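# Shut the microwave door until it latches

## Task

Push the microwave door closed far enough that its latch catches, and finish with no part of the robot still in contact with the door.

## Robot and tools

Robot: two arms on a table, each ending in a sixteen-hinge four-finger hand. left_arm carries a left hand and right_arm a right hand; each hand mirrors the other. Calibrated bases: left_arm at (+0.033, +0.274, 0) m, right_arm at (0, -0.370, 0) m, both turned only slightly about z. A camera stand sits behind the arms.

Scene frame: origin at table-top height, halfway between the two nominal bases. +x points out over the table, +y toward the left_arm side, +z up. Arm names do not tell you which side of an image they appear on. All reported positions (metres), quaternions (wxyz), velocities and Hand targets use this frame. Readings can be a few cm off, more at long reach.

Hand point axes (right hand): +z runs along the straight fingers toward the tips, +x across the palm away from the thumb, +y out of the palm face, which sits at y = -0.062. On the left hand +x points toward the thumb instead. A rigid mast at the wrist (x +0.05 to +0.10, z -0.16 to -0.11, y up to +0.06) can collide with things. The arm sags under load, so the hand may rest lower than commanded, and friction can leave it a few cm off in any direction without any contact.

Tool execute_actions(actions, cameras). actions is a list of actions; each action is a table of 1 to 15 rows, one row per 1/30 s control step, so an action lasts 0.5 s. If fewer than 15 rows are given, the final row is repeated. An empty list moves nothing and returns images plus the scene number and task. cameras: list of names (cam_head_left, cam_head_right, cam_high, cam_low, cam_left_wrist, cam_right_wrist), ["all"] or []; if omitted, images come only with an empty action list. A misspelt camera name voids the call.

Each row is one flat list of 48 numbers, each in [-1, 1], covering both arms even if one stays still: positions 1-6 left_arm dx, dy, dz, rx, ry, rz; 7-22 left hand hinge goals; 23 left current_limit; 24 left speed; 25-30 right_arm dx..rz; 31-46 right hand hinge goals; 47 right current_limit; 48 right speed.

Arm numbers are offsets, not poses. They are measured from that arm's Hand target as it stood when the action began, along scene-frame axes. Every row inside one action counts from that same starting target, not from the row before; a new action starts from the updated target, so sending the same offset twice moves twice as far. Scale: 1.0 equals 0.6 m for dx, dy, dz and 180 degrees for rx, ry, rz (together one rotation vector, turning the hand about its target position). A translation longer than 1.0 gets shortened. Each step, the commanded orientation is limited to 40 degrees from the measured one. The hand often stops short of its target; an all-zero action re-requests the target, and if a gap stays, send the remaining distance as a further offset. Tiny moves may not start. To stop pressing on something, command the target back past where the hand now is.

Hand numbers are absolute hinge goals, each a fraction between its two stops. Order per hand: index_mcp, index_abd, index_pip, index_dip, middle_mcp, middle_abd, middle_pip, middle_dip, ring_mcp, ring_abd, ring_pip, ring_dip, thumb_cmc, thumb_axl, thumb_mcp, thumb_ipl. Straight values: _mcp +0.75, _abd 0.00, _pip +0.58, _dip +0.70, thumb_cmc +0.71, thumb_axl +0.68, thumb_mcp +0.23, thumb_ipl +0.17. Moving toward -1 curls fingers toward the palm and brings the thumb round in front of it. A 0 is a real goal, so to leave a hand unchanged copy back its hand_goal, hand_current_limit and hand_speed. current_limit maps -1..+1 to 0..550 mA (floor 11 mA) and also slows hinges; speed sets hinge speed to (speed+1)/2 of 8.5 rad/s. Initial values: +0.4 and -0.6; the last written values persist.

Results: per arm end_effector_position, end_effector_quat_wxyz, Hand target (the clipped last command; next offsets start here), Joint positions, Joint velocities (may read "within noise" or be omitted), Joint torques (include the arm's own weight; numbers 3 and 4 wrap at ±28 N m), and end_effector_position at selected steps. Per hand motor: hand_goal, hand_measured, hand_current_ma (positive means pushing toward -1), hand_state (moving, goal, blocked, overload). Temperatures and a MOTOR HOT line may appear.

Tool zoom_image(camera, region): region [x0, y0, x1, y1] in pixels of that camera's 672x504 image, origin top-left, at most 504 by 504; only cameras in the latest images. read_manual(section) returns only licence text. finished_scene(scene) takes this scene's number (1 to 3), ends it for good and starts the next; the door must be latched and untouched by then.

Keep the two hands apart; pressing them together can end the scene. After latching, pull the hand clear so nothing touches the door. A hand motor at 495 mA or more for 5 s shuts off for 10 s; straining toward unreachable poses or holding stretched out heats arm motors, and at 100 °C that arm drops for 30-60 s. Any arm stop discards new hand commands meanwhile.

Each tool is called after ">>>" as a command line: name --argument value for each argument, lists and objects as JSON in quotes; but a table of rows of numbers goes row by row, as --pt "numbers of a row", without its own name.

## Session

>>> execute_actions --actions '[]'

>>> zoom_image --camera "cam_head_left" --region '[100, 160, 400, 500]'

Scene clock: 0.00 s.
left_arm: end_effector_position=(+0.6176, +0.2979, +0.3974) hand_goal=(+0.754, +0.000, +0.576, +0.696, +0.754, +0.000, +0.576, +0.696, +0.754, +0.000, +0.576, +0.696, +0.714, +0.678, +0.226, +0.168) hand_measured=(+0.754, +0.000, +0.576, +0.696, +0.754, +0.000, +0.576, +0.696, +0.754, +0.000, +0.576, +0.696, +0.714, +0.678, +0.226, +0.168) hand_current_ma=(+0, +0, +0, +0, +0, +0, +0, +0, +0, +0, +0, +0, +0, +0, +0, +0) hand_state=(goal, goal, goal, goal, goal, goal, goal, goal, goal, goal, goal, goal, goal, goal, goal, goal) hand_current_limit=0.40 hand_speed=-0.60 end_effector_quat_wxyz=(+0.272, +0.225, +0.887, -0.298) | right_arm: end_effector_position=(+0.1834, +0.0357, +0.1591) hand_goal=(+0.754, +0.000, +0.576, +0.696, +0.754, +0.000, +0.576, +0.696, +0.754, +0.000, +0.576, +0.696, +0.714, +0.678, +0.226, +0.168) hand_measured=(+0.754, +0.000, +0.576, +0.696, +0.754, +0.000, +0.576, +0.696, +0.754, +0.000, +0.576, +0.696, +0.714, +0.678, +0.226, +0.168) hand_current_ma=(+0, +0, +0, +0, +0, +0, +0, +0, +0, +0, +0, +0, +0, +0, +0, +0) hand_state=(goal, goal, goal, goal, goal, goal, goal, goal, goal, goal, goal, goal, goal, goal, goal, goal) hand_current_limit=0.40 hand_speed=-0.60 end_effector_quat_wxyz=(+0.024, +0.521, +0.838, -0.162)
Joint positions: left_arm=[0.154 1.631 1.972 -1.554 0.768 -1.077] | right_arm=[1.285 1.63 1.379 -1.646 -0.046 0.84]
Joint velocities: within noise
Joint torques (N m): no reading
Motor temperatures (°C): left_arm=[28 29 32 31 30 28] | right_arm=[29 28 31 30 31 30]
Heat: left arm: hottest elbow 32 °C; right arm: hottest elbow 31 °C.
Hand target: left_arm +0.6217, +0.2987, +0.4029; +0.278, +0.227, +0.885, -0.296 | right_arm +0.1849, +0.0414, +0.1613; +0.023, +0.521, +0.839, -0.158

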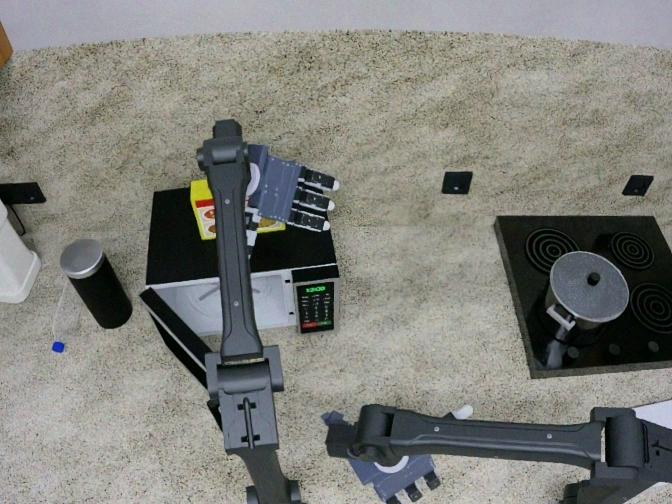

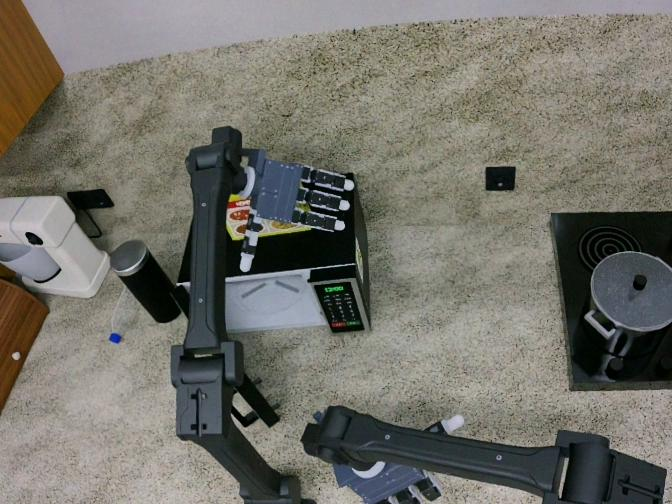

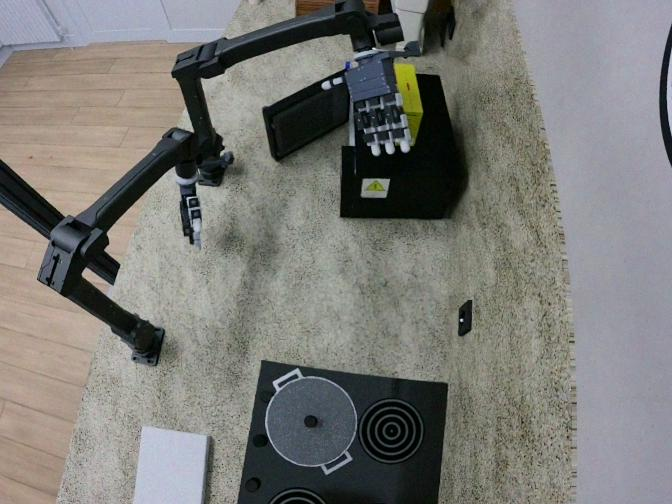

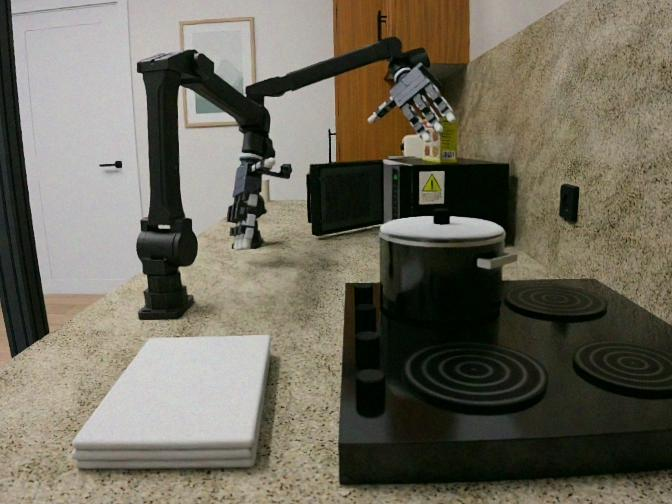

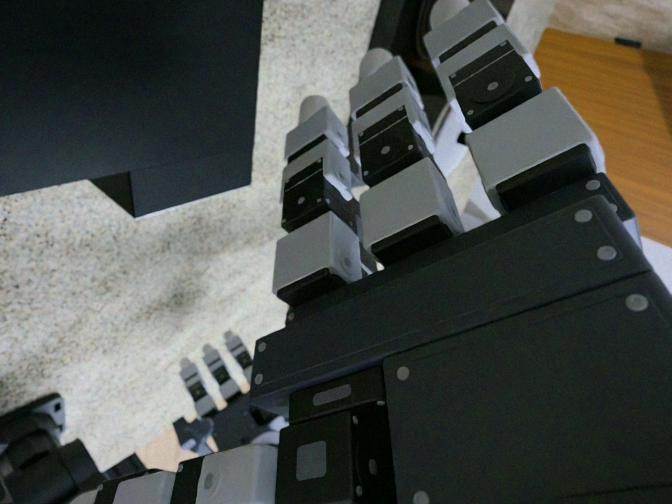

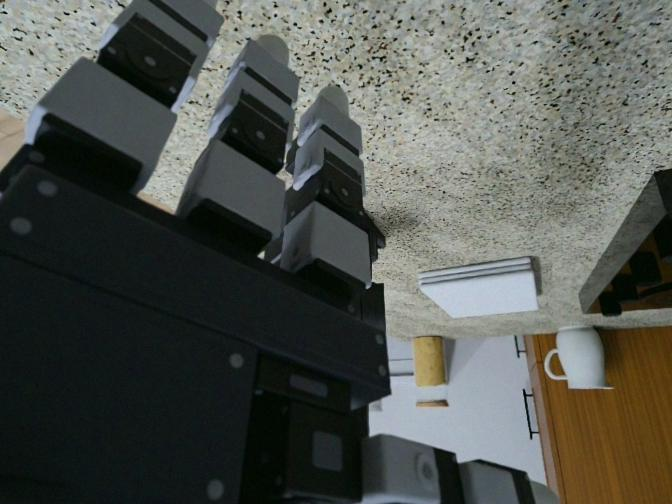

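Scaled by 1.482.

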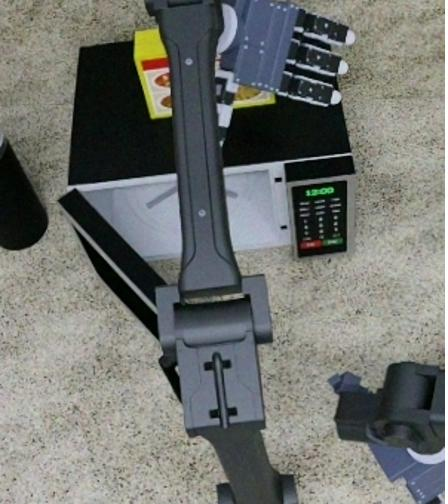

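>>> execute_actions --actions '[[[-0.07,0.002,0.12,0,0,0,0.754,0,0.576,0.696,0.754,0,0.576,0.696,0.754,0,0.576,0.696,0.714,0.678,0.226,0.168,0.2,-0.6,0.02,-0.092,0.058,0,0,0,0.754,0,0.576,0.696,0.754,0,0.576,0.696,0.754,0,0.576,0.696,0.714,0.678,0.226,0.168,0.4,-0.6]],[[-0.117,0.05,0.025,0.0904,-0.0512,-0.0303,0.754,0,0.576,0.696,0.754,0,0.576,0.696,0.754,0,0.576,0.696,0.714,0.678,0.226,0.168,0.2,-0.6,0.02,-0.092,0.058,0,0,0,0.754,0,0.576,0.696,0.754,0,0.576,0.696,0.754,0,0.576,0.696,0.714,0.678,0.226,0.168,0.4,-0.6]],[[-0.1,0.083,-0.017,0.0904,-0.0512,-0.0303,-0.43,0,-0.7,-0.17,-0.43,0,-0.7,-0.17,-0.43,0,-0.7,-0.17,0.714,0.678,0.226,0.168,0.2,-0.6,0.02,-0.092,0.058,0,0,0,0.754,0,0.576,0.696,0.754,0,0.576,0.696,0.754,0,0.576,0.696,0.714,0.678,0.226,0.168,0.4,-0.6]],[[-0.1,0.067,-0.017,0.0904,-0.0512,-0.0303,-0.43,0,-0.7,-0.17,-0.43,0,-0.7,-0.17,-0.43,0,-0.7,-0.17,0.714,0.678,0.226,0.168,0.2,-0.6,0,0,0,0,0,0,0.754,0,0.576,0.696,0.754,0,0.576,0.696,0.754,0,0.576,0.696,0.714,0.678,0.226,0.168,0.4,-0.6]]]' --cameras '["cam_head_left","cam_high"]'

Scene clock: 87.33 s.
left_arm: end_effector_position=(+0.3847, +0.4145, +0.4687) hand_goal=(-0.430, +0.000, -0.700, -0.170, -0.430, +0.000, -0.700, -0.170, -0.430, +0.000, -0.700, -0.170, +0.714, +0.678, +0.226, +0.168) hand_measured=(-0.416, +0.000, -0.698, -0.168, -0.416, +0.000, -0.696, -0.168, -0.416, +0.000, -0.696, -0.168, +0.716, +0.678, +0.224, +0.168) hand_current_ma=(+64, +3, +9, +11, +66, +3, +19, +9, +69, +3, +18, +9, +7, -3, -12, -2) hand_state=(goal, goal, goal, goal, goal, goal, goal, goal, goal, goal, goal, goal, goal, goal, goal, goal) hand_current_limit=0.20 hand_speed=-0.60 end_effector_quat_wxyz=(+0.311, +0.499, +0.801, +0.113) | right_arm: end_effector_position=(+0.2194, -0.1205, +0.2735) hand_goal=(+0.754, +0.000, +0.576, +0.696, +0.754, +0.000, +0.576, +0.696, +0.754, +0.000, +0.576, +0.696, +0.714, +0.678, +0.226, +0.168) hand_measured=(+0.752, +0.000, +0.576, +0.696, +0.752, +0.000, +0.576, +0.696, +0.752, +0.000, +0.576, +0.696, +0.714, +0.678, +0.224, +0.168) hand_current_ma=(-8, +0, +3, +0, -7, +0, +3, +0, -8, +0, +3, +0, -1, -3, -15, -1) hand_state=(goal, goal, goal, goal, goal, goal, goal, goal, goal, goal, goal, goal, goal, goal, goal, goal) hand_current_limit=0.40 hand_speed=-0.60 end_effector_quat_wxyz=(+0.032, +0.533, +0.845, -0.035)
Joint positions: left_arm=[0.508 0.886 1.341 -1.48 0.417 -0.078] | right_arm=[1.072 1.086 1.146 -1.707 0.058 0.651]
Joint torques (N m): left_arm=[0.73 -4.07 8.51 2.32 0.32 0.17] | right_arm=[1.03 -4.31 8.29 0.25 0.27 -0.03]
Motor temperatures (°C): left_arm=[28 31 38 31 31 28] | right_arm=[29 30 35 30 31 30]
Heat: left arm: hottest elbow 38 °C; right arm: hottest elbow 35 °C.
Hand target: left_arm +0.3895, +0.4200, +0.4695; +0.314, +0.501, +0.798, +0.117 | right_arm +0.2209, -0.1243, +0.2658; +0.023, +0.521, +0.838, -0.158
Off the commanded pose: left_arm 0.007 m, 1 deg | right_arm 0.009 m, 14 deg.
joint sent to its limit (right arm) — joint 4 (wrist pitch), lower limit. The joint targets are off in orientation, not in position.
Step readings (end_effector_position of left_arm | right_arm):
0: (+0.6176, +0.2979, +0.3974) | (+0.1834, +0.0357, +0.1591)
1: (+0.6173, +0.2979, +0.3972) | (+0.1834, +0.0357, +0.1593)
2: (+0.6151, +0.2976, +0.3981) | (+0.1842, +0.0346, +0.1606)
4: (+0.6060, +0.2963, +0.4028) | (+0.1851, +0.0277, +0.1653)
8: (+0.5926, +0.2946, +0.4301) | (+0.1910, +0.0020, +0.1880)
15: (+0.5762, +0.2932, +0.4712) | (+0.1969, -0.0080, +0.2087)
16: (+0.5751, +0.2942, +0.4734) | (+0.1969, -0.0085, +0.2078)
17: (+0.5731, +0.2995, +0.4724) | (+0.1979, -0.0119, +0.2070)
19: (+0.5601, +0.3125, +0.4654) | (+0.1983, -0.0247, +0.2058)
23: (+0.5295, +0.3251, +0.4682) | (+0.2046, -0.0543, +0.2200)
30: (+0.5027, +0.3237, +0.5041) | (+0.2089, -0.0644, +0.2426)
31: (+0.5014, +0.3249, +0.5048) | (+0.2090, -0.0648, +0.2421)
32: (+0.4988, +0.3288, +0.5020) | (+0.2103, -0.0678, +0.2414)
34: (+0.4845, +0.3435, +0.4845) | (+0.2118, -0.0799, +0.2405)
38: (+0.4549, +0.3705, +0.4599) | (+0.2194, -0.1100, +0.2566)
45: (+0.4422, +0.3757, +0.4781) | (+0.2202, -0.1205, +0.2772)
46: (+0.4417, +0.3761, +0.4798) | (+0.2200, -0.1206, +0.2765)
47: (+0.4402, +0.3802, +0.4792) | (+0.2199, -0.1206, +0.2756)
49: (+0.4272, +0.3925, +0.4672) | (+0.2196, -0.1208, +0.2742)
53: (+0.3932, +0.4132, +0.4495) | (+0.2194, -0.1208, +0.2735)
60: (+0.3809, +0.4148, +0.4720) | (+0.2194, -0.1206, +0.2735)
Images, in order (width x height): cam_head_left 672x504, cam_high 672x504.

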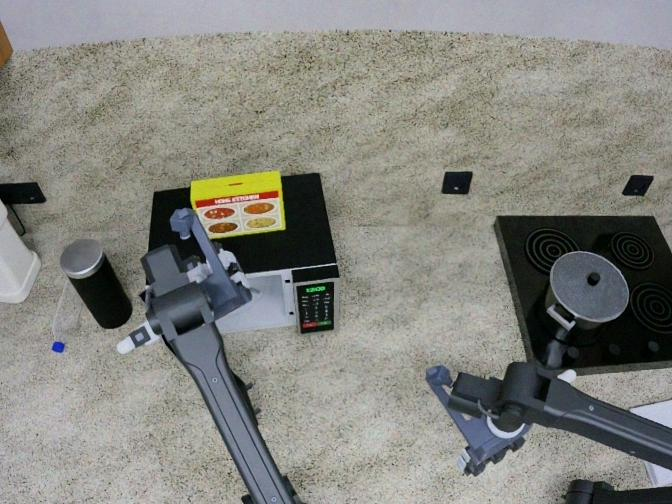

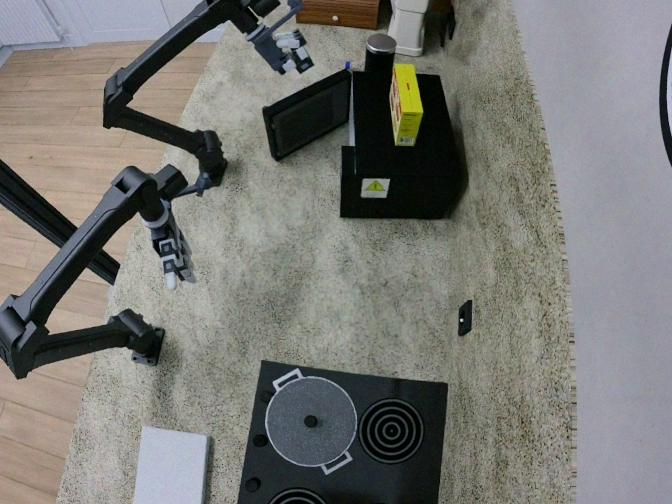

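>>> execute_actions --actions '[[[-0.1,0.1,-0.017,0.0997,0.045,0.015,-0.43,0,-0.7,-0.17,-0.43,0,-0.7,-0.17,-0.43,0,-0.7,-0.17,0.714,0.678,0.226,0.168,0.2,-0.6,0,0,0,0,0,0,0.754,0,0.576,0.696,0.754,0,0.576,0.696,0.754,0,0.576,0.696,0.714,0.678,0.226,0.168,0.4,-0.6]],[[-0.1,0.1,-0.033,0.0997,0.045,0.015,-0.43,0,-0.7,-0.17,-0.43,0,-0.7,-0.17,-0.43,0,-0.7,-0.17,0.714,0.678,0.226,0.168,0.2,-0.6,0,0,0,0,0,0,0.754,0,0.576,0.696,0.754,0,0.576,0.696,0.754,0,0.576,0.696,0.714,0.678,0.226,0.168,0.4,-0.6]],[[-0.075,0.083,-0.133,-0.0565,0.0325,0.0358,-0.43,0,-0.7,-0.17,-0.43,0,-0.7,-0.17,-0.43,0,-0.7,-0.17,0.714,0.678,0.226,0.168,0.2,-0.6,0,0,0,0,0,0,0.754,0,0.576,0.696,0.754,0,0.576,0.696,0.754,0,0.576,0.696,0.714,0.678,0.226,0.168,0.4,-0.6]],[[-0.033,0.017,-0.167,-0.0565,0.0325,0.0358,-0.43,0,-0.7,-0.17,-0.43,0,-0.7,-0.17,-0.43,0,-0.7,-0.17,0.714,0.678,0.226,0.168,0.2,-0.6,0,0,0,0,0,0,0.754,0,0.576,0.696,0.754,0,0.576,0.696,0.754,0,0.576,0.696,0.714,0.678,0.226,0.168,0.4,-0.6]],[[-0.005,-0.025,-0.15,-0.0565,0.0325,0.0358,-0.43,0,-0.7,-0.17,-0.43,0,-0.7,-0.17,-0.43,0,-0.7,-0.17,0.714,0.678,0.226,0.168,0.2,-0.6,0,0,0,0,0,0,0.754,0,0.576,0.696,0.754,0,0.576,0.696,0.754,0,0.576,0.696,0.714,0.678,0.226,0.168,0.4,-0.6]]]' --cameras '["cam_head_left","cam_high"]'

Scene clock: 99.80 s.
left_arm: end_effector_position=(+0.1968, +0.5800, +0.1655) hand_goal=(-0.430, +0.000, -0.700, -0.170, -0.430, +0.000, -0.700, -0.170, -0.430, +0.000, -0.700, -0.170, +0.714, +0.678, +0.226, +0.168) hand_measured=(-0.418, +0.000, -0.698, -0.168, -0.416, +0.000, -0.696, -0.168, -0.416, +0.000, -0.696, -0.168, +0.716, +0.678, +0.222, +0.168) hand_current_ma=(+59, +3, +7, +10, +66, +3, +19, +9, +68, +3, +18, +9, +10, -3, -20, -2) hand_state=(goal, goal, goal, goal, goal, goal, goal, goal, goal, goal, goal, goal, goal, goal, goal, goal) hand_current_limit=0.20 hand_speed=-0.60 end_effector_quat_wxyz=(+0.000, +0.423, +0.906, -0.008) | right_arm: end_effector_position=(+0.2194, -0.1205, +0.2735) hand_goal=(+0.754, +0.000, +0.576, +0.696, +0.754, +0.000, +0.576, +0.696, +0.754, +0.000, +0.576, +0.696, +0.714, +0.678, +0.226, +0.168) hand_measured=(+0.752, +0.000, +0.576, +0.696, +0.752, +0.000, +0.576, +0.696, +0.752, +0.000, +0.576, +0.696, +0.714, +0.678, +0.224, +0.168) hand_current_ma=(-8, +0, +3, +0, -7, +0, +3, +0, -8, +0, +3, +0, -1, -3, -15, -1) hand_state=(goal, goal, goal, goal, goal, goal, goal, goal, goal, goal, goal, goal, goal, goal, goal, goal) hand_current_limit=0.40 hand_speed=-0.60 end_effector_quat_wxyz=(+0.032, +0.533, +0.845, -0.035)
Joint positions: left_arm=[1.134 1.044 0.84 -1.383 0 0.427] | right_arm=[1.072 1.086 1.146 -1.707 0.058 0.65]
Joint torques (N m): left_arm=[-0.79 -6.59 8.92 1.03 -0.01 -0.12] | right_arm=[1.08 -4.31 8.18 0.2 0.26 0.01]
Heat: left arm: hottest elbow 37 °C; right arm: hottest elbow 36 °C.
Hand target: left_arm +0.2017, +0.5848, +0.1695; +0.000, +0.423, +0.906, +0.001 | right_arm +0.2209, -0.1243, +0.2658; +0.023, +0.521, +0.838, -0.158
Off the commanded pose: left_arm 0.008 m, 1 deg | right_arm 0.009 m, 14 deg.
joint sent to its limit (right arm) — joint 4 (wrist pitch), lower limit. The joint targets are off in orientation, not in position.
Step readings (end_effector_position of left_arm | right_arm):
0: (+0.3847, +0.4144, +0.4687) | (+0.2194, -0.1205, +0.2735)
1: (+0.3842, +0.4160, +0.4686) | (+0.2194, -0.1205, +0.2735)
2: (+0.3815, +0.4223, +0.4680) | (+0.2194, -0.1205, +0.2735)
4: (+0.3678, +0.4446, +0.4637) | (+0.2194, -0.1205, +0.2735)
8: (+0.3394, +0.4763, +0.4563) | (+0.2194, -0.1205, +0.2735)
15: (+0.3308, +0.4805, +0.4601) | (+0.2194, -0.1205, +0.2735)
16: (+0.3300, +0.4817, +0.4595) | (+0.2194, -0.1205, +0.2735)
17: (+0.3256, +0.4866, +0.4574) | (+0.2194, -0.1205, +0.2735)
19: (+0.3062, +0.5057, +0.4478) | (+0.2194, -0.1205, +0.2735)
23: (+0.2726, +0.5325, +0.4319) | (+0.2194, -0.1205, +0.2735)
30: (+0.2678, +0.5385, +0.4353) | (+0.2194, -0.1205, +0.2735)
31: (+0.2680, +0.5386, +0.4350) | (+0.2194, -0.1205, +0.2735)
32: (+0.2667, +0.5395, +0.4332) | (+0.2194, -0.1205, +0.2735)
34: (+0.2553, +0.5498, +0.4197) | (+0.2194, -0.1205, +0.2735)
38: (+0.2259, +0.5773, +0.3822) | (+0.2194, -0.1205, +0.2735)
45: (+0.2251, +0.5903, +0.3548) | (+0.2194, -0.1205, +0.2735)
46: (+0.2252, +0.5902, +0.3546) | (+0.2194, -0.1205, +0.2735)
47: (+0.2239, +0.5903, +0.3518) | (+0.2194, -0.1205, +0.2735)
49: (+0.2185, +0.5895, +0.3336) | (+0.2194, -0.1205, +0.2735)
53: (+0.2101, +0.5871, +0.2802) | (+0.2194, -0.1205, +0.2735)
60: (+0.2071, +0.5917, +0.2533) | (+0.2194, -0.1205, +0.2735)
61: (+0.2066, +0.5922, +0.2532) | (+0.2194, -0.1205, +0.2735)
62: (+0.2046, +0.5928, +0.2508) | (+0.2194, -0.1205, +0.2735)
64: (+0.2002, +0.5903, +0.2359) | (+0.2194, -0.1205, +0.2735)
68: (+0.1980, +0.5775, +0.1892) | (+0.2194, -0.1205, +0.2735)
75: (+0.1976, +0.5782, +0.1652) | (+0.2194, -0.1205, +0.2735)
Images, in order (width x height): cam_head_left 672x504, cam_high 672x504.

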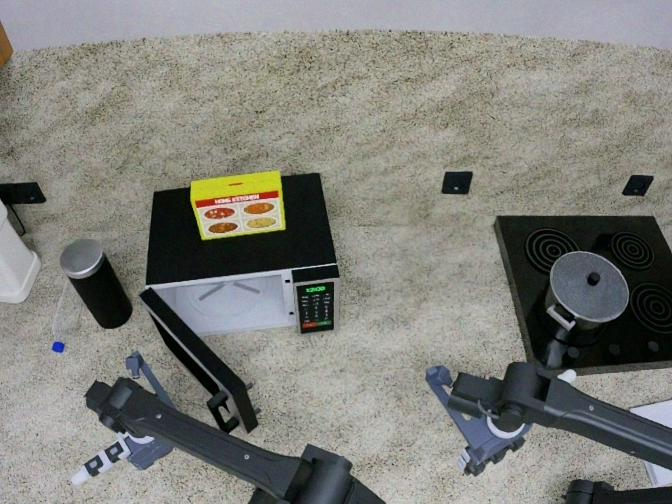

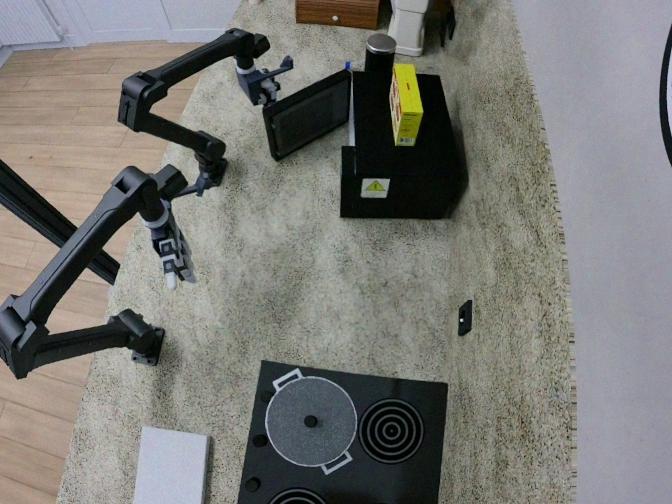

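>>> execute_actions --actions '[[[0.055,-0.066,0,0,0,0,-0.43,0,-0.7,-0.17,-0.43,0,-0.7,-0.17,-0.43,0,-0.7,-0.17,0.714,0.678,0.226,0.168,0.2,-0.6,0,0,0,0,0,0,0.754,0,0.576,0.696,0.754,0,0.576,0.696,0.754,0,0.576,0.696,0.714,0.678,0.226,0.168,0.4,-0.6]],[[0.02,-0.023,0,0,0,0,-0.43,0,-0.7,-0.17,-0.43,0,-0.7,-0.17,-0.43,0,-0.7,-0.17,0.714,0.678,0.226,0.168,0.2,-0.6,0,0,0,0,0,0,0.754,0,0.576,0.696,0.754,0,0.576,0.696,0.754,0,0.576,0.696,0.714,0.678,0.226,0.168,0.4,-0.6]],[[0.007,-0.051,0,0,0,0.0417,-0.43,0,-0.7,-0.17,-0.43,0,-0.7,-0.17,-0.43,0,-0.7,-0.17,0.714,0.678,0.226,0.168,0.2,-0.6,0,0,0,0,0,0,0.754,0,0.576,0.696,0.754,0,0.576,0.696,0.754,0,0.576,0.696,0.714,0.678,0.226,0.168,0.4,-0.6]],[[0.013,-0.049,0,0,0,0.0417,-0.43,0,-0.7,-0.17,-0.43,0,-0.7,-0.17,-0.43,0,-0.7,-0.17,0.714,0.678,0.226,0.168,0.2,-0.6,0,0,0,0,0,0,0.754,0,0.576,0.696,0.754,0,0.576,0.696,0.754,0,0.576,0.696,0.714,0.678,0.226,0.168,0.4,-0.6]],[[0.019,-0.0475,0,0,0,0.0417,-0.43,0,-0.7,-0.17,-0.43,0,-0.7,-0.17,-0.43,0,-0.7,-0.17,0.714,0.678,0.226,0.168,0.2,-0.6,0,0,0,0,0,0,0.754,0,0.576,0.696,0.754,0,0.576,0.696,0.754,0,0.576,0.696,0.714,0.678,0.226,0.168,0.4,-0.6]],[[0.0255,-0.0445,0,0,0,0.0417,-0.43,0,-0.7,-0.17,-0.43,0,-0.7,-0.17,-0.43,0,-0.7,-0.17,0.714,0.678,0.226,0.168,0.2,-0.6,0,0,0,0,0,0,0.754,0,0.576,0.696,0.754,0,0.576,0.696,0.754,0,0.576,0.696,0.714,0.678,0.226,0.168,0.4,-0.6]],[[0.031,-0.041,0,0,0,0.0417,-0.43,0,-0.7,-0.17,-0.43,0,-0.7,-0.17,-0.43,0,-0.7,-0.17,0.714,0.678,0.226,0.168,0.2,-0.6,0,0,0,0,0,0,0.754,0,0.576,0.696,0.754,0,0.576,0.696,0.754,0,0.576,0.696,0.714,0.678,0.226,0.168,0.4,-0.6]]]' --cameras '["cam_head_left","cam_high"]'

Scene clock: 119.63 s.
left_arm: end_effector_position=(+0.2877, +0.3916, +0.1576) hand_goal=(-0.430, +0.000, -0.700, -0.170, -0.430, +0.000, -0.700, -0.170, -0.430, +0.000, -0.700, -0.170, +0.714, +0.678, +0.226, +0.168) hand_measured=(-0.418, +0.000, -0.698, -0.168, -0.416, +0.000, -0.696, -0.168, -0.416, +0.000, -0.696, -0.168, +0.714, +0.678, +0.222, +0.168) hand_current_ma=(+57, +2, +7, +10, +66, +2, +19, +9, +67, +2, +18, +9, +2, -3, -25, -2) hand_state=(goal, goal, goal, goal, goal, goal, goal, goal, goal, goal, goal, goal, goal, goal, goal, goal) hand_current_limit=0.20 hand_speed=-0.60 end_effector_quat_wxyz=(-0.017, +0.109, +0.994, -0.005) | right_arm: end_effector_position=(+0.2194, -0.1205, +0.2735) hand_goal=(+0.754, +0.000, +0.576, +0.696, +0.754, +0.000, +0.576, +0.696, +0.754, +0.000, +0.576, +0.696, +0.714, +0.678, +0.226, +0.168) hand_measured=(+0.752, +0.000, +0.576, +0.696, +0.752, +0.000, +0.576, +0.696, +0.752, +0.000, +0.576, +0.696, +0.714, +0.678, +0.224, +0.168) hand_current_ma=(-8, +0, +3, +0, -7, +0, +3, +0, -8, +0, +3, +0, -1, -3, -15, -1) hand_state=(goal, goal, goal, goal, goal, goal, goal, goal, goal, goal, goal, goal, goal, goal, goal, goal) hand_current_limit=0.40 hand_speed=-0.60 end_effector_quat_wxyz=(+0.032, +0.533, +0.845, -0.035)
Joint positions: left_arm=[0.129 1.064 0.828 -1.371 0.003 -1.233] | right_arm=[1.072 1.086 1.146 -1.707 0.058 0.65]
Joint torques (N m): left_arm=[-0.85 -5.71 10.92 0.64 -0.45 -0.13] | right_arm=[0.73 -4.37 8.16 0.14 0.26 -0.02]
Heat: left arm: hottest elbow 37 °C; right arm: hottest elbow 36 °C.
Hand target: left_arm +0.3040, +0.3916, +0.1696; +0.000, +0.109, +0.994, +0.001 | right_arm +0.2209, -0.1243, +0.2658; +0.023, +0.521, +0.838, -0.158
Off the commanded pose: left_arm 0.020 m, 2 deg | right_arm 0.009 m, 14 deg.
joint sent to its limit (right arm) — joint 4 (wrist pitch), lower limit. The joint targets are off in orientation, not in position.
Step readings (end_effector_position of left_arm | right_arm):
0: (+0.1967, +0.5801, +0.1655) | (+0.2194, -0.1205, +0.2735)
1: (+0.1969, +0.5799, +0.1655) | (+0.2194, -0.1205, +0.2735)
2: (+0.1989, +0.5788, +0.1656) | (+0.2194, -0.1205, +0.2735)
4: (+0.2084, +0.5714, +0.1654) | (+0.2194, -0.1205, +0.2735)
8: (+0.2319, +0.5494, +0.1671) | (+0.2194, -0.1205, +0.2735)
15: (+0.2350, +0.5466, +0.1693) | (+0.2194, -0.1205, +0.2735)
16: (+0.2348, +0.5468, +0.1693) | (+0.2194, -0.1205, +0.2735)
17: (+0.2359, +0.5459, +0.1693) | (+0.2194, -0.1205, +0.2735)
19: (+0.2387, +0.5436, +0.1692) | (+0.2194, -0.1205, +0.2735)
23: (+0.2469, +0.5357, +0.1686) | (+0.2194, -0.1205, +0.2735)
30: (+0.2474, +0.5350, +0.1689) | (+0.2194, -0.1205, +0.2735)
31: (+0.2473, +0.5349, +0.1688) | (+0.2194, -0.1205, +0.2735)
32: (+0.2479, +0.5332, +0.1685) | (+0.2194, -0.1205, +0.2735)
34: (+0.2493, +0.5256, +0.1674) | (+0.2194, -0.1205, +0.2735)
38: (+0.2547, +0.5075, +0.1691) | (+0.2194, -0.1205, +0.2735)
45: (+0.2542, +0.5033, +0.1707) | (+0.2194, -0.1205, +0.2735)
46: (+0.2539, +0.5033, +0.1707) | (+0.2194, -0.1205, +0.2735)
47: (+0.2541, +0.5018, +0.1702) | (+0.2194, -0.1205, +0.2735)
49: (+0.2567, +0.4944, +0.1693) | (+0.2194, -0.1205, +0.2735)
53: (+0.2645, +0.4756, +0.1683) | (+0.2194, -0.1205, +0.2735)
60: (+0.2620, +0.4731, +0.1689) | (+0.2194, -0.1205, +0.2735)
61: (+0.2615, +0.4731, +0.1689) | (+0.2194, -0.1205, +0.2735)
62: (+0.2615, +0.4715, +0.1689) | (+0.2194, -0.1205, +0.2735)
64: (+0.2647, +0.4637, +0.1686) | (+0.2194, -0.1205, +0.2735)
68: (+0.2720, +0.4454, +0.1683) | (+0.2194, -0.1205, +0.2735)
75: (+0.2681, +0.4423, +0.1673) | (+0.2194, -0.1205, +0.2735)
76: (+0.2676, +0.4422, +0.1670) | (+0.2194, -0.1205, +0.2735)
77: (+0.2672, +0.4405, +0.1663) | (+0.2194, -0.1205, +0.2735)
79: (+0.2689, +0.4325, +0.1637) | (+0.2194, -0.1205, +0.2735)
83: (+0.2747, +0.4144, +0.1568) | (+0.2194, -0.1205, +0.2735)
90: (+0.2703, +0.4136, +0.1541) | (+0.2194, -0.1205, +0.2735)
91: (+0.2701, +0.4136, +0.1545) | (+0.2194, -0.1205, +0.2735)
92: (+0.2707, +0.4120, +0.1551) | (+0.2194, -0.1205, +0.2735)
94: (+0.2760, +0.4061, +0.1562) | (+0.2194, -0.1205, +0.2735)
98: (+0.2898, +0.3927, +0.1565) | (+0.2194, -0.1205, +0.2735)
105: (+0.2898, +0.3912, +0.1567) | (+0.2194, -0.1205, +0.2735)
Images, in order (width x height): cam_head_left 672x504, cam_high 672x504.

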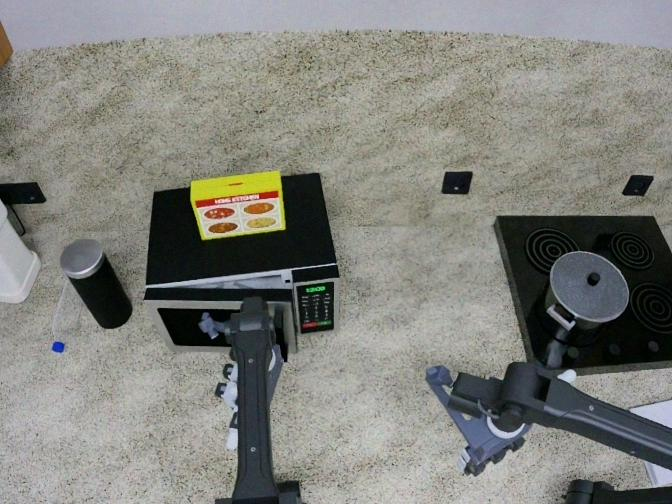

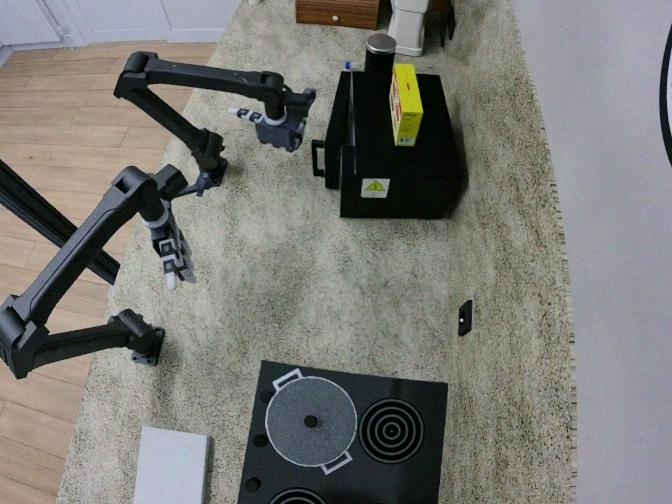

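>>> execute_actions --actions '[[[0.036,-0.036,0,0,0,0.0417,-0.43,0,-0.7,-0.17,-0.43,0,-0.7,-0.17,-0.43,0,-0.7,-0.17,0.714,0.678,0.226,0.168,0.2,-0.6,0,0,0,0,0,0,0.754,0,0.576,0.696,0.754,0,0.576,0.696,0.754,0,0.576,0.696,0.714,0.678,0.226,0.168,0.4,-0.6]],[[0.035,-0.028,0,0,0,0.0278,-0.43,0,-0.7,-0.17,-0.43,0,-0.7,-0.17,-0.43,0,-0.7,-0.17,0.714,0.678,0.226,0.168,0.2,-0.6,0,0,0,0,0,0,0.754,0,0.576,0.696,0.754,0,0.576,0.696,0.754,0,0.576,0.696,0.714,0.678,0.226,0.168,0.4,-0.6]],[[0.045,-0.015,0,0,0,0.02,-0.43,0,-0.7,-0.17,-0.43,0,-0.7,-0.17,-0.43,0,-0.7,-0.17,0.714,0.678,0.226,0.168,0.2,-0.6,0,0,0,0,0,0,0.754,0,0.576,0.696,0.754,0,0.576,0.696,0.754,0,0.576,0.696,0.714,0.678,0.226,0.168,0.4,-0.6]],[[0.045,-0.01,0,0,0,0,-0.43,0,-0.7,-0.17,-0.43,0,-0.7,-0.17,-0.43,0,-0.7,-0.17,0.714,0.678,0.226,0.168,0.2,-0.6,0,0,0,0,0,0,0.754,0,0.576,0.696,0.754,0,0.576,0.696,0.754,0,0.576,0.696,0.714,0.678,0.226,0.168,0.4,-0.6]],[[0.04,-0.005,0,0,0,0,-0.43,0,-0.7,-0.17,-0.43,0,-0.7,-0.17,-0.43,0,-0.7,-0.17,0.714,0.678,0.226,0.168,0.2,-0.6,0,0,0,0,0,0,0.754,0,0.576,0.696,0.754,0,0.576,0.696,0.754,0,0.576,0.696,0.714,0.678,0.226,0.168,0.4,-0.6]],[[0.035,-0.005,0,0,0,0,-0.43,0,-0.7,-0.17,-0.43,0,-0.7,-0.17,-0.43,0,-0.7,-0.17,0.714,0.678,0.226,0.168,0.2,-0.6,0,0,0,0,0,0,0.754,0,0.576,0.696,0.754,0,0.576,0.696,0.754,0,0.576,0.696,0.714,0.678,0.226,0.168,0.4,-0.6]]]' --cameras '["cam_head_left","cam_head_right"]'

>>> zoom_image --camera "cam_head_right" --region '[170, 230, 390, 360]'

Scene clock: 134.93 s.
left_arm: end_effector_position=(+0.3574, +0.3356, +0.1622) hand_goal=(-0.430, +0.000, -0.700, -0.170, -0.430, +0.000, -0.700, -0.170, -0.430, +0.000, -0.700, -0.170, +0.714, +0.678, +0.226, +0.168) hand_measured=(-0.418, +0.000, -0.698, -0.168, -0.416, +0.000, -0.696, -0.168, -0.416, +0.000, -0.696, -0.168, +0.714, +0.678, +0.222, +0.168) hand_current_ma=(+54, +0, +7, +10, +65, +0, +19, +9, +64, +0, +18, +9, +0, -3, -28, -3) hand_state=(goal, goal, goal, goal, goal, goal, goal, goal, goal, goal, goal, goal, goal, goal, goal, goal) hand_current_limit=0.20 hand_speed=-0.60 end_effector_quat_wxyz=(-0.083, -0.061, +0.995, +0.009) | right_arm: end_effector_position=(+0.2194, -0.1205, +0.2735) hand_goal=(+0.754, +0.000, +0.576, +0.696, +0.754, +0.000, +0.576, +0.696, +0.754, +0.000, +0.576, +0.696, +0.714, +0.678, +0.226, +0.168) hand_measured=(+0.752, +0.000, +0.576, +0.696, +0.752, +0.000, +0.576, +0.696, +0.752, +0.000, +0.576, +0.696, +0.714, +0.678, +0.224, +0.168) hand_current_ma=(-8, +0, +3, +0, -7, +0, +3, +0, -8, +0, +3, +0, -1, -3, -15, -1) hand_state=(goal, goal, goal, goal, goal, goal, goal, goal, goal, goal, goal, goal, goal, goal, goal, goal) hand_current_limit=0.40 hand_speed=-0.60 end_effector_quat_wxyz=(+0.032, +0.533, +0.845, -0.035)
Joint positions: left_arm=[-0.043 1.425 1.12 -1.433 0.001 -1.746] | right_arm=[1.072 1.086 1.146 -1.707 0.058 0.65]
Joint torques (N m): left_arm=[-0.85 -6.65 17.52 3.73 -0.53 0.39] | right_arm=[1.32 -4.13 8.13 0.25 0.28 -0.02]
Heat: left arm: hottest elbow 38 °C; right arm: hottest elbow 36 °C.
Hand target: left_arm +0.4457, +0.3323, +0.1696; +0.000, -0.032, +1.000, +0.001 | right_arm +0.2209, -0.1243, +0.2658; +0.023, +0.521, +0.838, -0.158
Off the commanded pose: left_arm 0.089 m, 10 deg | right_arm 0.009 m, 14 deg.
joint sent to its limit (right arm) — joint 4 (wrist pitch), lower limit. The joint targets are off in orientation, not in position.
Step readings (end_effector_position of left_arm | right_arm):
0: (+0.2877, +0.3916, +0.1576) | (+0.2194, -0.1205, +0.2735)
1: (+0.2876, +0.3915, +0.1576) | (+0.2194, -0.1205, +0.2735)
2: (+0.2885, +0.3899, +0.1580) | (+0.2194, -0.1205, +0.2735)
4: (+0.2940, +0.3855, +0.1589) | (+0.2194, -0.1205, +0.2735)
8: (+0.3113, +0.3735, +0.1589) | (+0.2194, -0.1205, +0.2735)
15: (+0.3117, +0.3711, +0.1581) | (+0.2194, -0.1205, +0.2735)
16: (+0.3115, +0.3711, +0.1583) | (+0.2194, -0.1205, +0.2735)
17: (+0.3119, +0.3700, +0.1587) | (+0.2194, -0.1205, +0.2735)
19: (+0.3164, +0.3669, +0.1603) | (+0.2194, -0.1205, +0.2735)
23: (+0.3298, +0.3587, +0.1604) | (+0.2194, -0.1205, +0.2735)
30: (+0.3312, +0.3557, +0.1588) | (+0.2194, -0.1205, +0.2735)
31: (+0.3313, +0.3555, +0.1592) | (+0.2194, -0.1205, +0.2735)
32: (+0.3324, +0.3550, +0.1599) | (+0.2194, -0.1205, +0.2735)
34: (+0.3389, +0.3531, +0.1618) | (+0.2194, -0.1205, +0.2735)
38: (+0.3484, +0.3496, +0.1607) | (+0.2194, -0.1205, +0.2735)
45: (+0.3462, +0.3479, +0.1573) | (+0.2194, -0.1205, +0.2735)
46: (+0.3462, +0.3478, +0.1573) | (+0.2194, -0.1205, +0.2735)
47: (+0.3464, +0.3472, +0.1576) | (+0.2194, -0.1205, +0.2735)
49: (+0.3462, +0.3455, +0.1582) | (+0.2194, -0.1205, +0.2735)
53: (+0.3456, +0.3432, +0.1558) | (+0.2194, -0.1205, +0.2735)
60: (+0.3453, +0.3421, +0.1541) | (+0.2194, -0.1205, +0.2735)
61: (+0.3453, +0.3421, +0.1542) | (+0.2194, -0.1205, +0.2735)
62: (+0.3453, +0.3420, +0.1545) | (+0.2194, -0.1205, +0.2735)
64: (+0.3464, +0.3412, +0.1555) | (+0.2194, -0.1205, +0.2735)
68: (+0.3474, +0.3398, +0.1570) | (+0.2194, -0.1205, +0.2735)
75: (+0.3464, +0.3390, +0.1577) | (+0.2194, -0.1205, +0.2735)
76: (+0.3465, +0.3389, +0.1578) | (+0.2194, -0.1205, +0.2735)
77: (+0.3464, +0.3386, +0.1582) | (+0.2194, -0.1205, +0.2735)
79: (+0.3499, +0.3376, +0.1590) | (+0.2194, -0.1205, +0.2735)
83: (+0.3579, +0.3362, +0.1618) | (+0.2194, -0.1205, +0.2735)
90: (+0.3575, +0.3358, +0.1620) | (+0.2194, -0.1205, +0.2735)
Images, in order (width x height): cam_head_left 672x504, cam_head_right 672x504.

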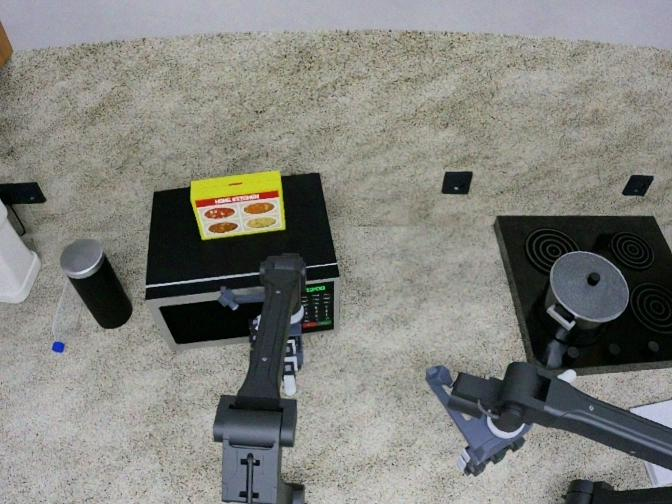

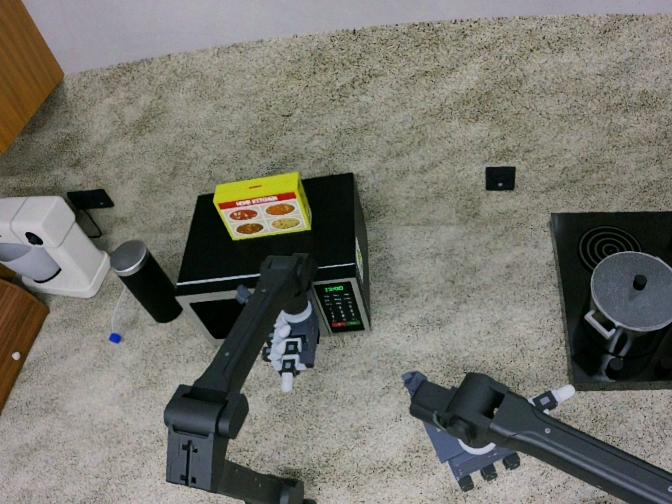

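Scaled by 2.291.

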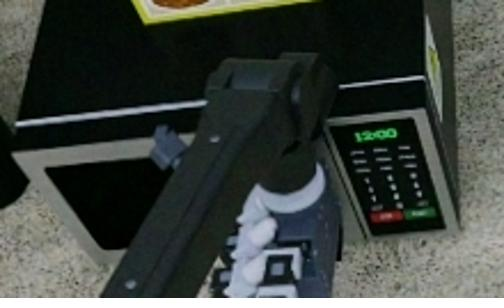

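>>> execute_actions --actions '[[[-0.13,0.0,0,0,0,0,-0.43,0,-0.7,-0.17,-0.43,0,-0.7,-0.17,-0.43,0,-0.7,-0.17,0.714,0.678,0.226,0.168,0.2,-0.6,0,0,0,0,0,0,0.754,0,0.576,0.696,0.754,0,0.576,0.696,0.754,0,0.576,0.696,0.714,0.678,0.226,0.168,0.4,-0.6]],[[-0.1,0,0,0,0,0,-0.43,0,-0.7,-0.17,-0.43,0,-0.7,-0.17,-0.43,0,-0.7,-0.17,0.714,0.678,0.226,0.168,0.2,-0.6,0,0,0,0,0,0,0.754,0,0.576,0.696,0.754,0,0.576,0.696,0.754,0,0.576,0.696,0.714,0.678,0.226,0.168,0.4,-0.6]]]' --cameras '["cam_head_right","cam_high"]'

>>> zoom_image --camera "cam_head_right" --region '[170, 230, 390, 360]'

Scene clock: 142.40 s.
left_arm: end_effector_position=(+0.3097, +0.3346, +0.1696) hand_goal=(-0.430, +0.000, -0.700, -0.170, -0.430, +0.000, -0.700, -0.170, -0.430, +0.000, -0.700, -0.170, +0.714, +0.678, +0.226, +0.168) hand_measured=(-0.418, +0.000, -0.698, -0.168, -0.416, +0.000, -0.696, -0.168, -0.416, +0.000, -0.696, -0.168, +0.714, +0.678, +0.222, +0.168) hand_current_ma=(+54, +0, +7, +10, +65, +0, +19, +9, +65, +0, +18, +9, +0, -3, -28, -3) hand_state=(goal, goal, goal, goal, goal, goal, goal, goal, goal, goal, goal, goal, goal, goal, goal, goal) hand_current_limit=0.20 hand_speed=-0.60 end_effector_quat_wxyz=(+0.005, -0.036, +0.999, -0.001) | right_arm: end_effector_position=(+0.2194, -0.1205, +0.2735) hand_goal=(+0.754, +0.000, +0.576, +0.696, +0.754, +0.000, +0.576, +0.696, +0.754, +0.000, +0.576, +0.696, +0.714, +0.678, +0.226, +0.168) hand_measured=(+0.752, +0.000, +0.576, +0.696, +0.752, +0.000, +0.576, +0.696, +0.752, +0.000, +0.576, +0.696, +0.714, +0.678, +0.224, +0.168) hand_current_ma=(-8, +0, +3, +0, -7, +0, +3, +0, -8, +0, +3, +0, -1, -3, -15, -1) hand_state=(goal, goal, goal, goal, goal, goal, goal, goal, goal, goal, goal, goal, goal, goal, goal, goal) hand_current_limit=0.40 hand_speed=-0.60 end_effector_quat_wxyz=(+0.032, +0.533, +0.845, -0.035)
Joint positions: left_arm=[-0.061 1.156 0.926 -1.33 0.001 -1.714] | right_arm=[1.072 1.086 1.146 -1.707 0.058 0.65]
Joint torques (N m): left_arm=[-0.91 -8.18 7.97 -0.14 -0.41 -0.06] | right_arm=[0.21 -4.6 8.18 0.21 0.28 -0.01]
Heat: left arm: hottest elbow 41 °C; right arm: hottest elbow 37 °C.
Hand target: left_arm +0.3076, +0.3322, +0.1696; +0.000, -0.032, +1.000, +0.001 | right_arm +0.2209, -0.1243, +0.2658; +0.023, +0.521, +0.838, -0.158
Off the commanded pose: left_arm 0.003 m, 1 deg | right_arm 0.009 m, 14 deg.
joint sent to its limit (right arm) — joint 4 (wrist pitch), lower limit. The joint targets are off in orientation, not in position.
Step readings (end_effector_position of left_arm | right_arm):
0: (+0.3573, +0.3356, +0.1622) | (+0.2194, -0.1205, +0.2735)
1: (+0.3573, +0.3356, +0.1623) | (+0.2194, -0.1205, +0.2735)
2: (+0.3567, +0.3355, +0.1626) | (+0.2194, -0.1205, +0.2735)
4: (+0.3580, +0.3350, +0.1619) | (+0.2194, -0.1205, +0.2735)
8: (+0.3602, +0.3339, +0.1649) | (+0.2194, -0.1205, +0.2735)
15: (+0.3614, +0.3341, +0.1720) | (+0.2194, -0.1205, +0.2735)
16: (+0.3609, +0.3342, +0.1710) | (+0.2194, -0.1205, +0.2735)
17: (+0.3587, +0.3344, +0.1693) | (+0.2194, -0.1205, +0.2735)
19: (+0.3440, +0.3352, +0.1638) | (+0.2194, -0.1205, +0.2735)
23: (+0.3140, +0.3360, +0.1615) | (+0.2194, -0.1205, +0.2735)
30: (+0.3097, +0.3349, +0.1696) | (+0.2194, -0.1205, +0.2735)
Images, in order (width x height): cam_head_right 672x504, cam_high 672x504.

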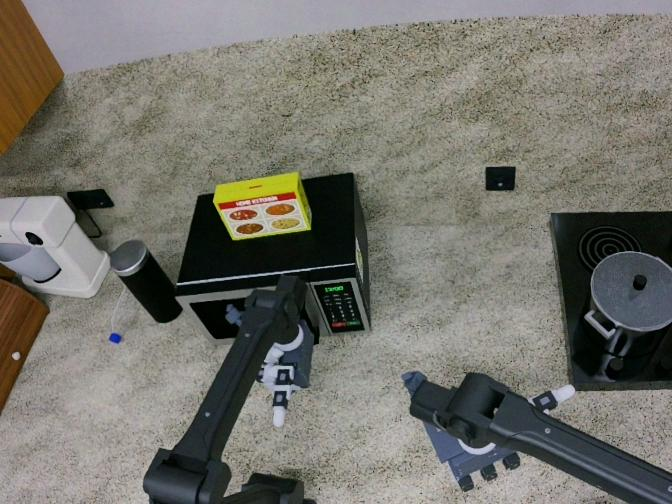

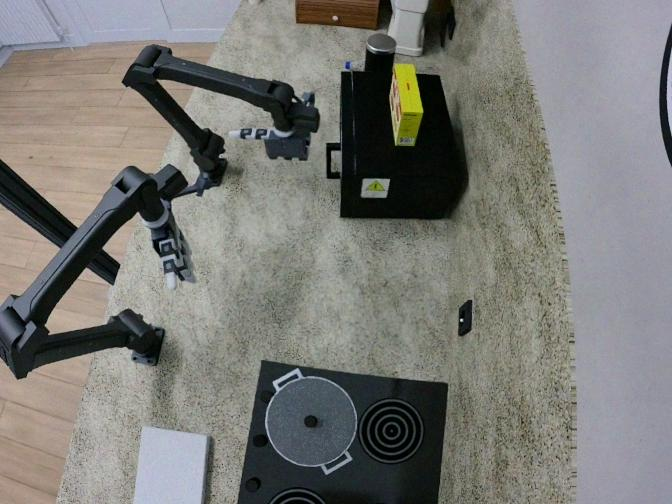

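Scaled by 2.291.

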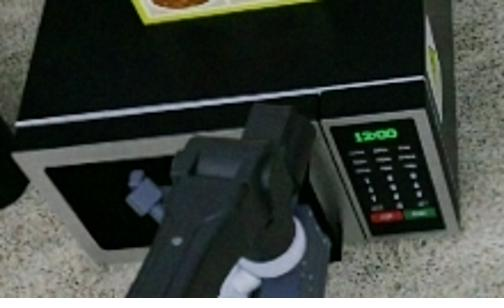

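>>> finished_scene --scene 3

The scene is finished: the task was done.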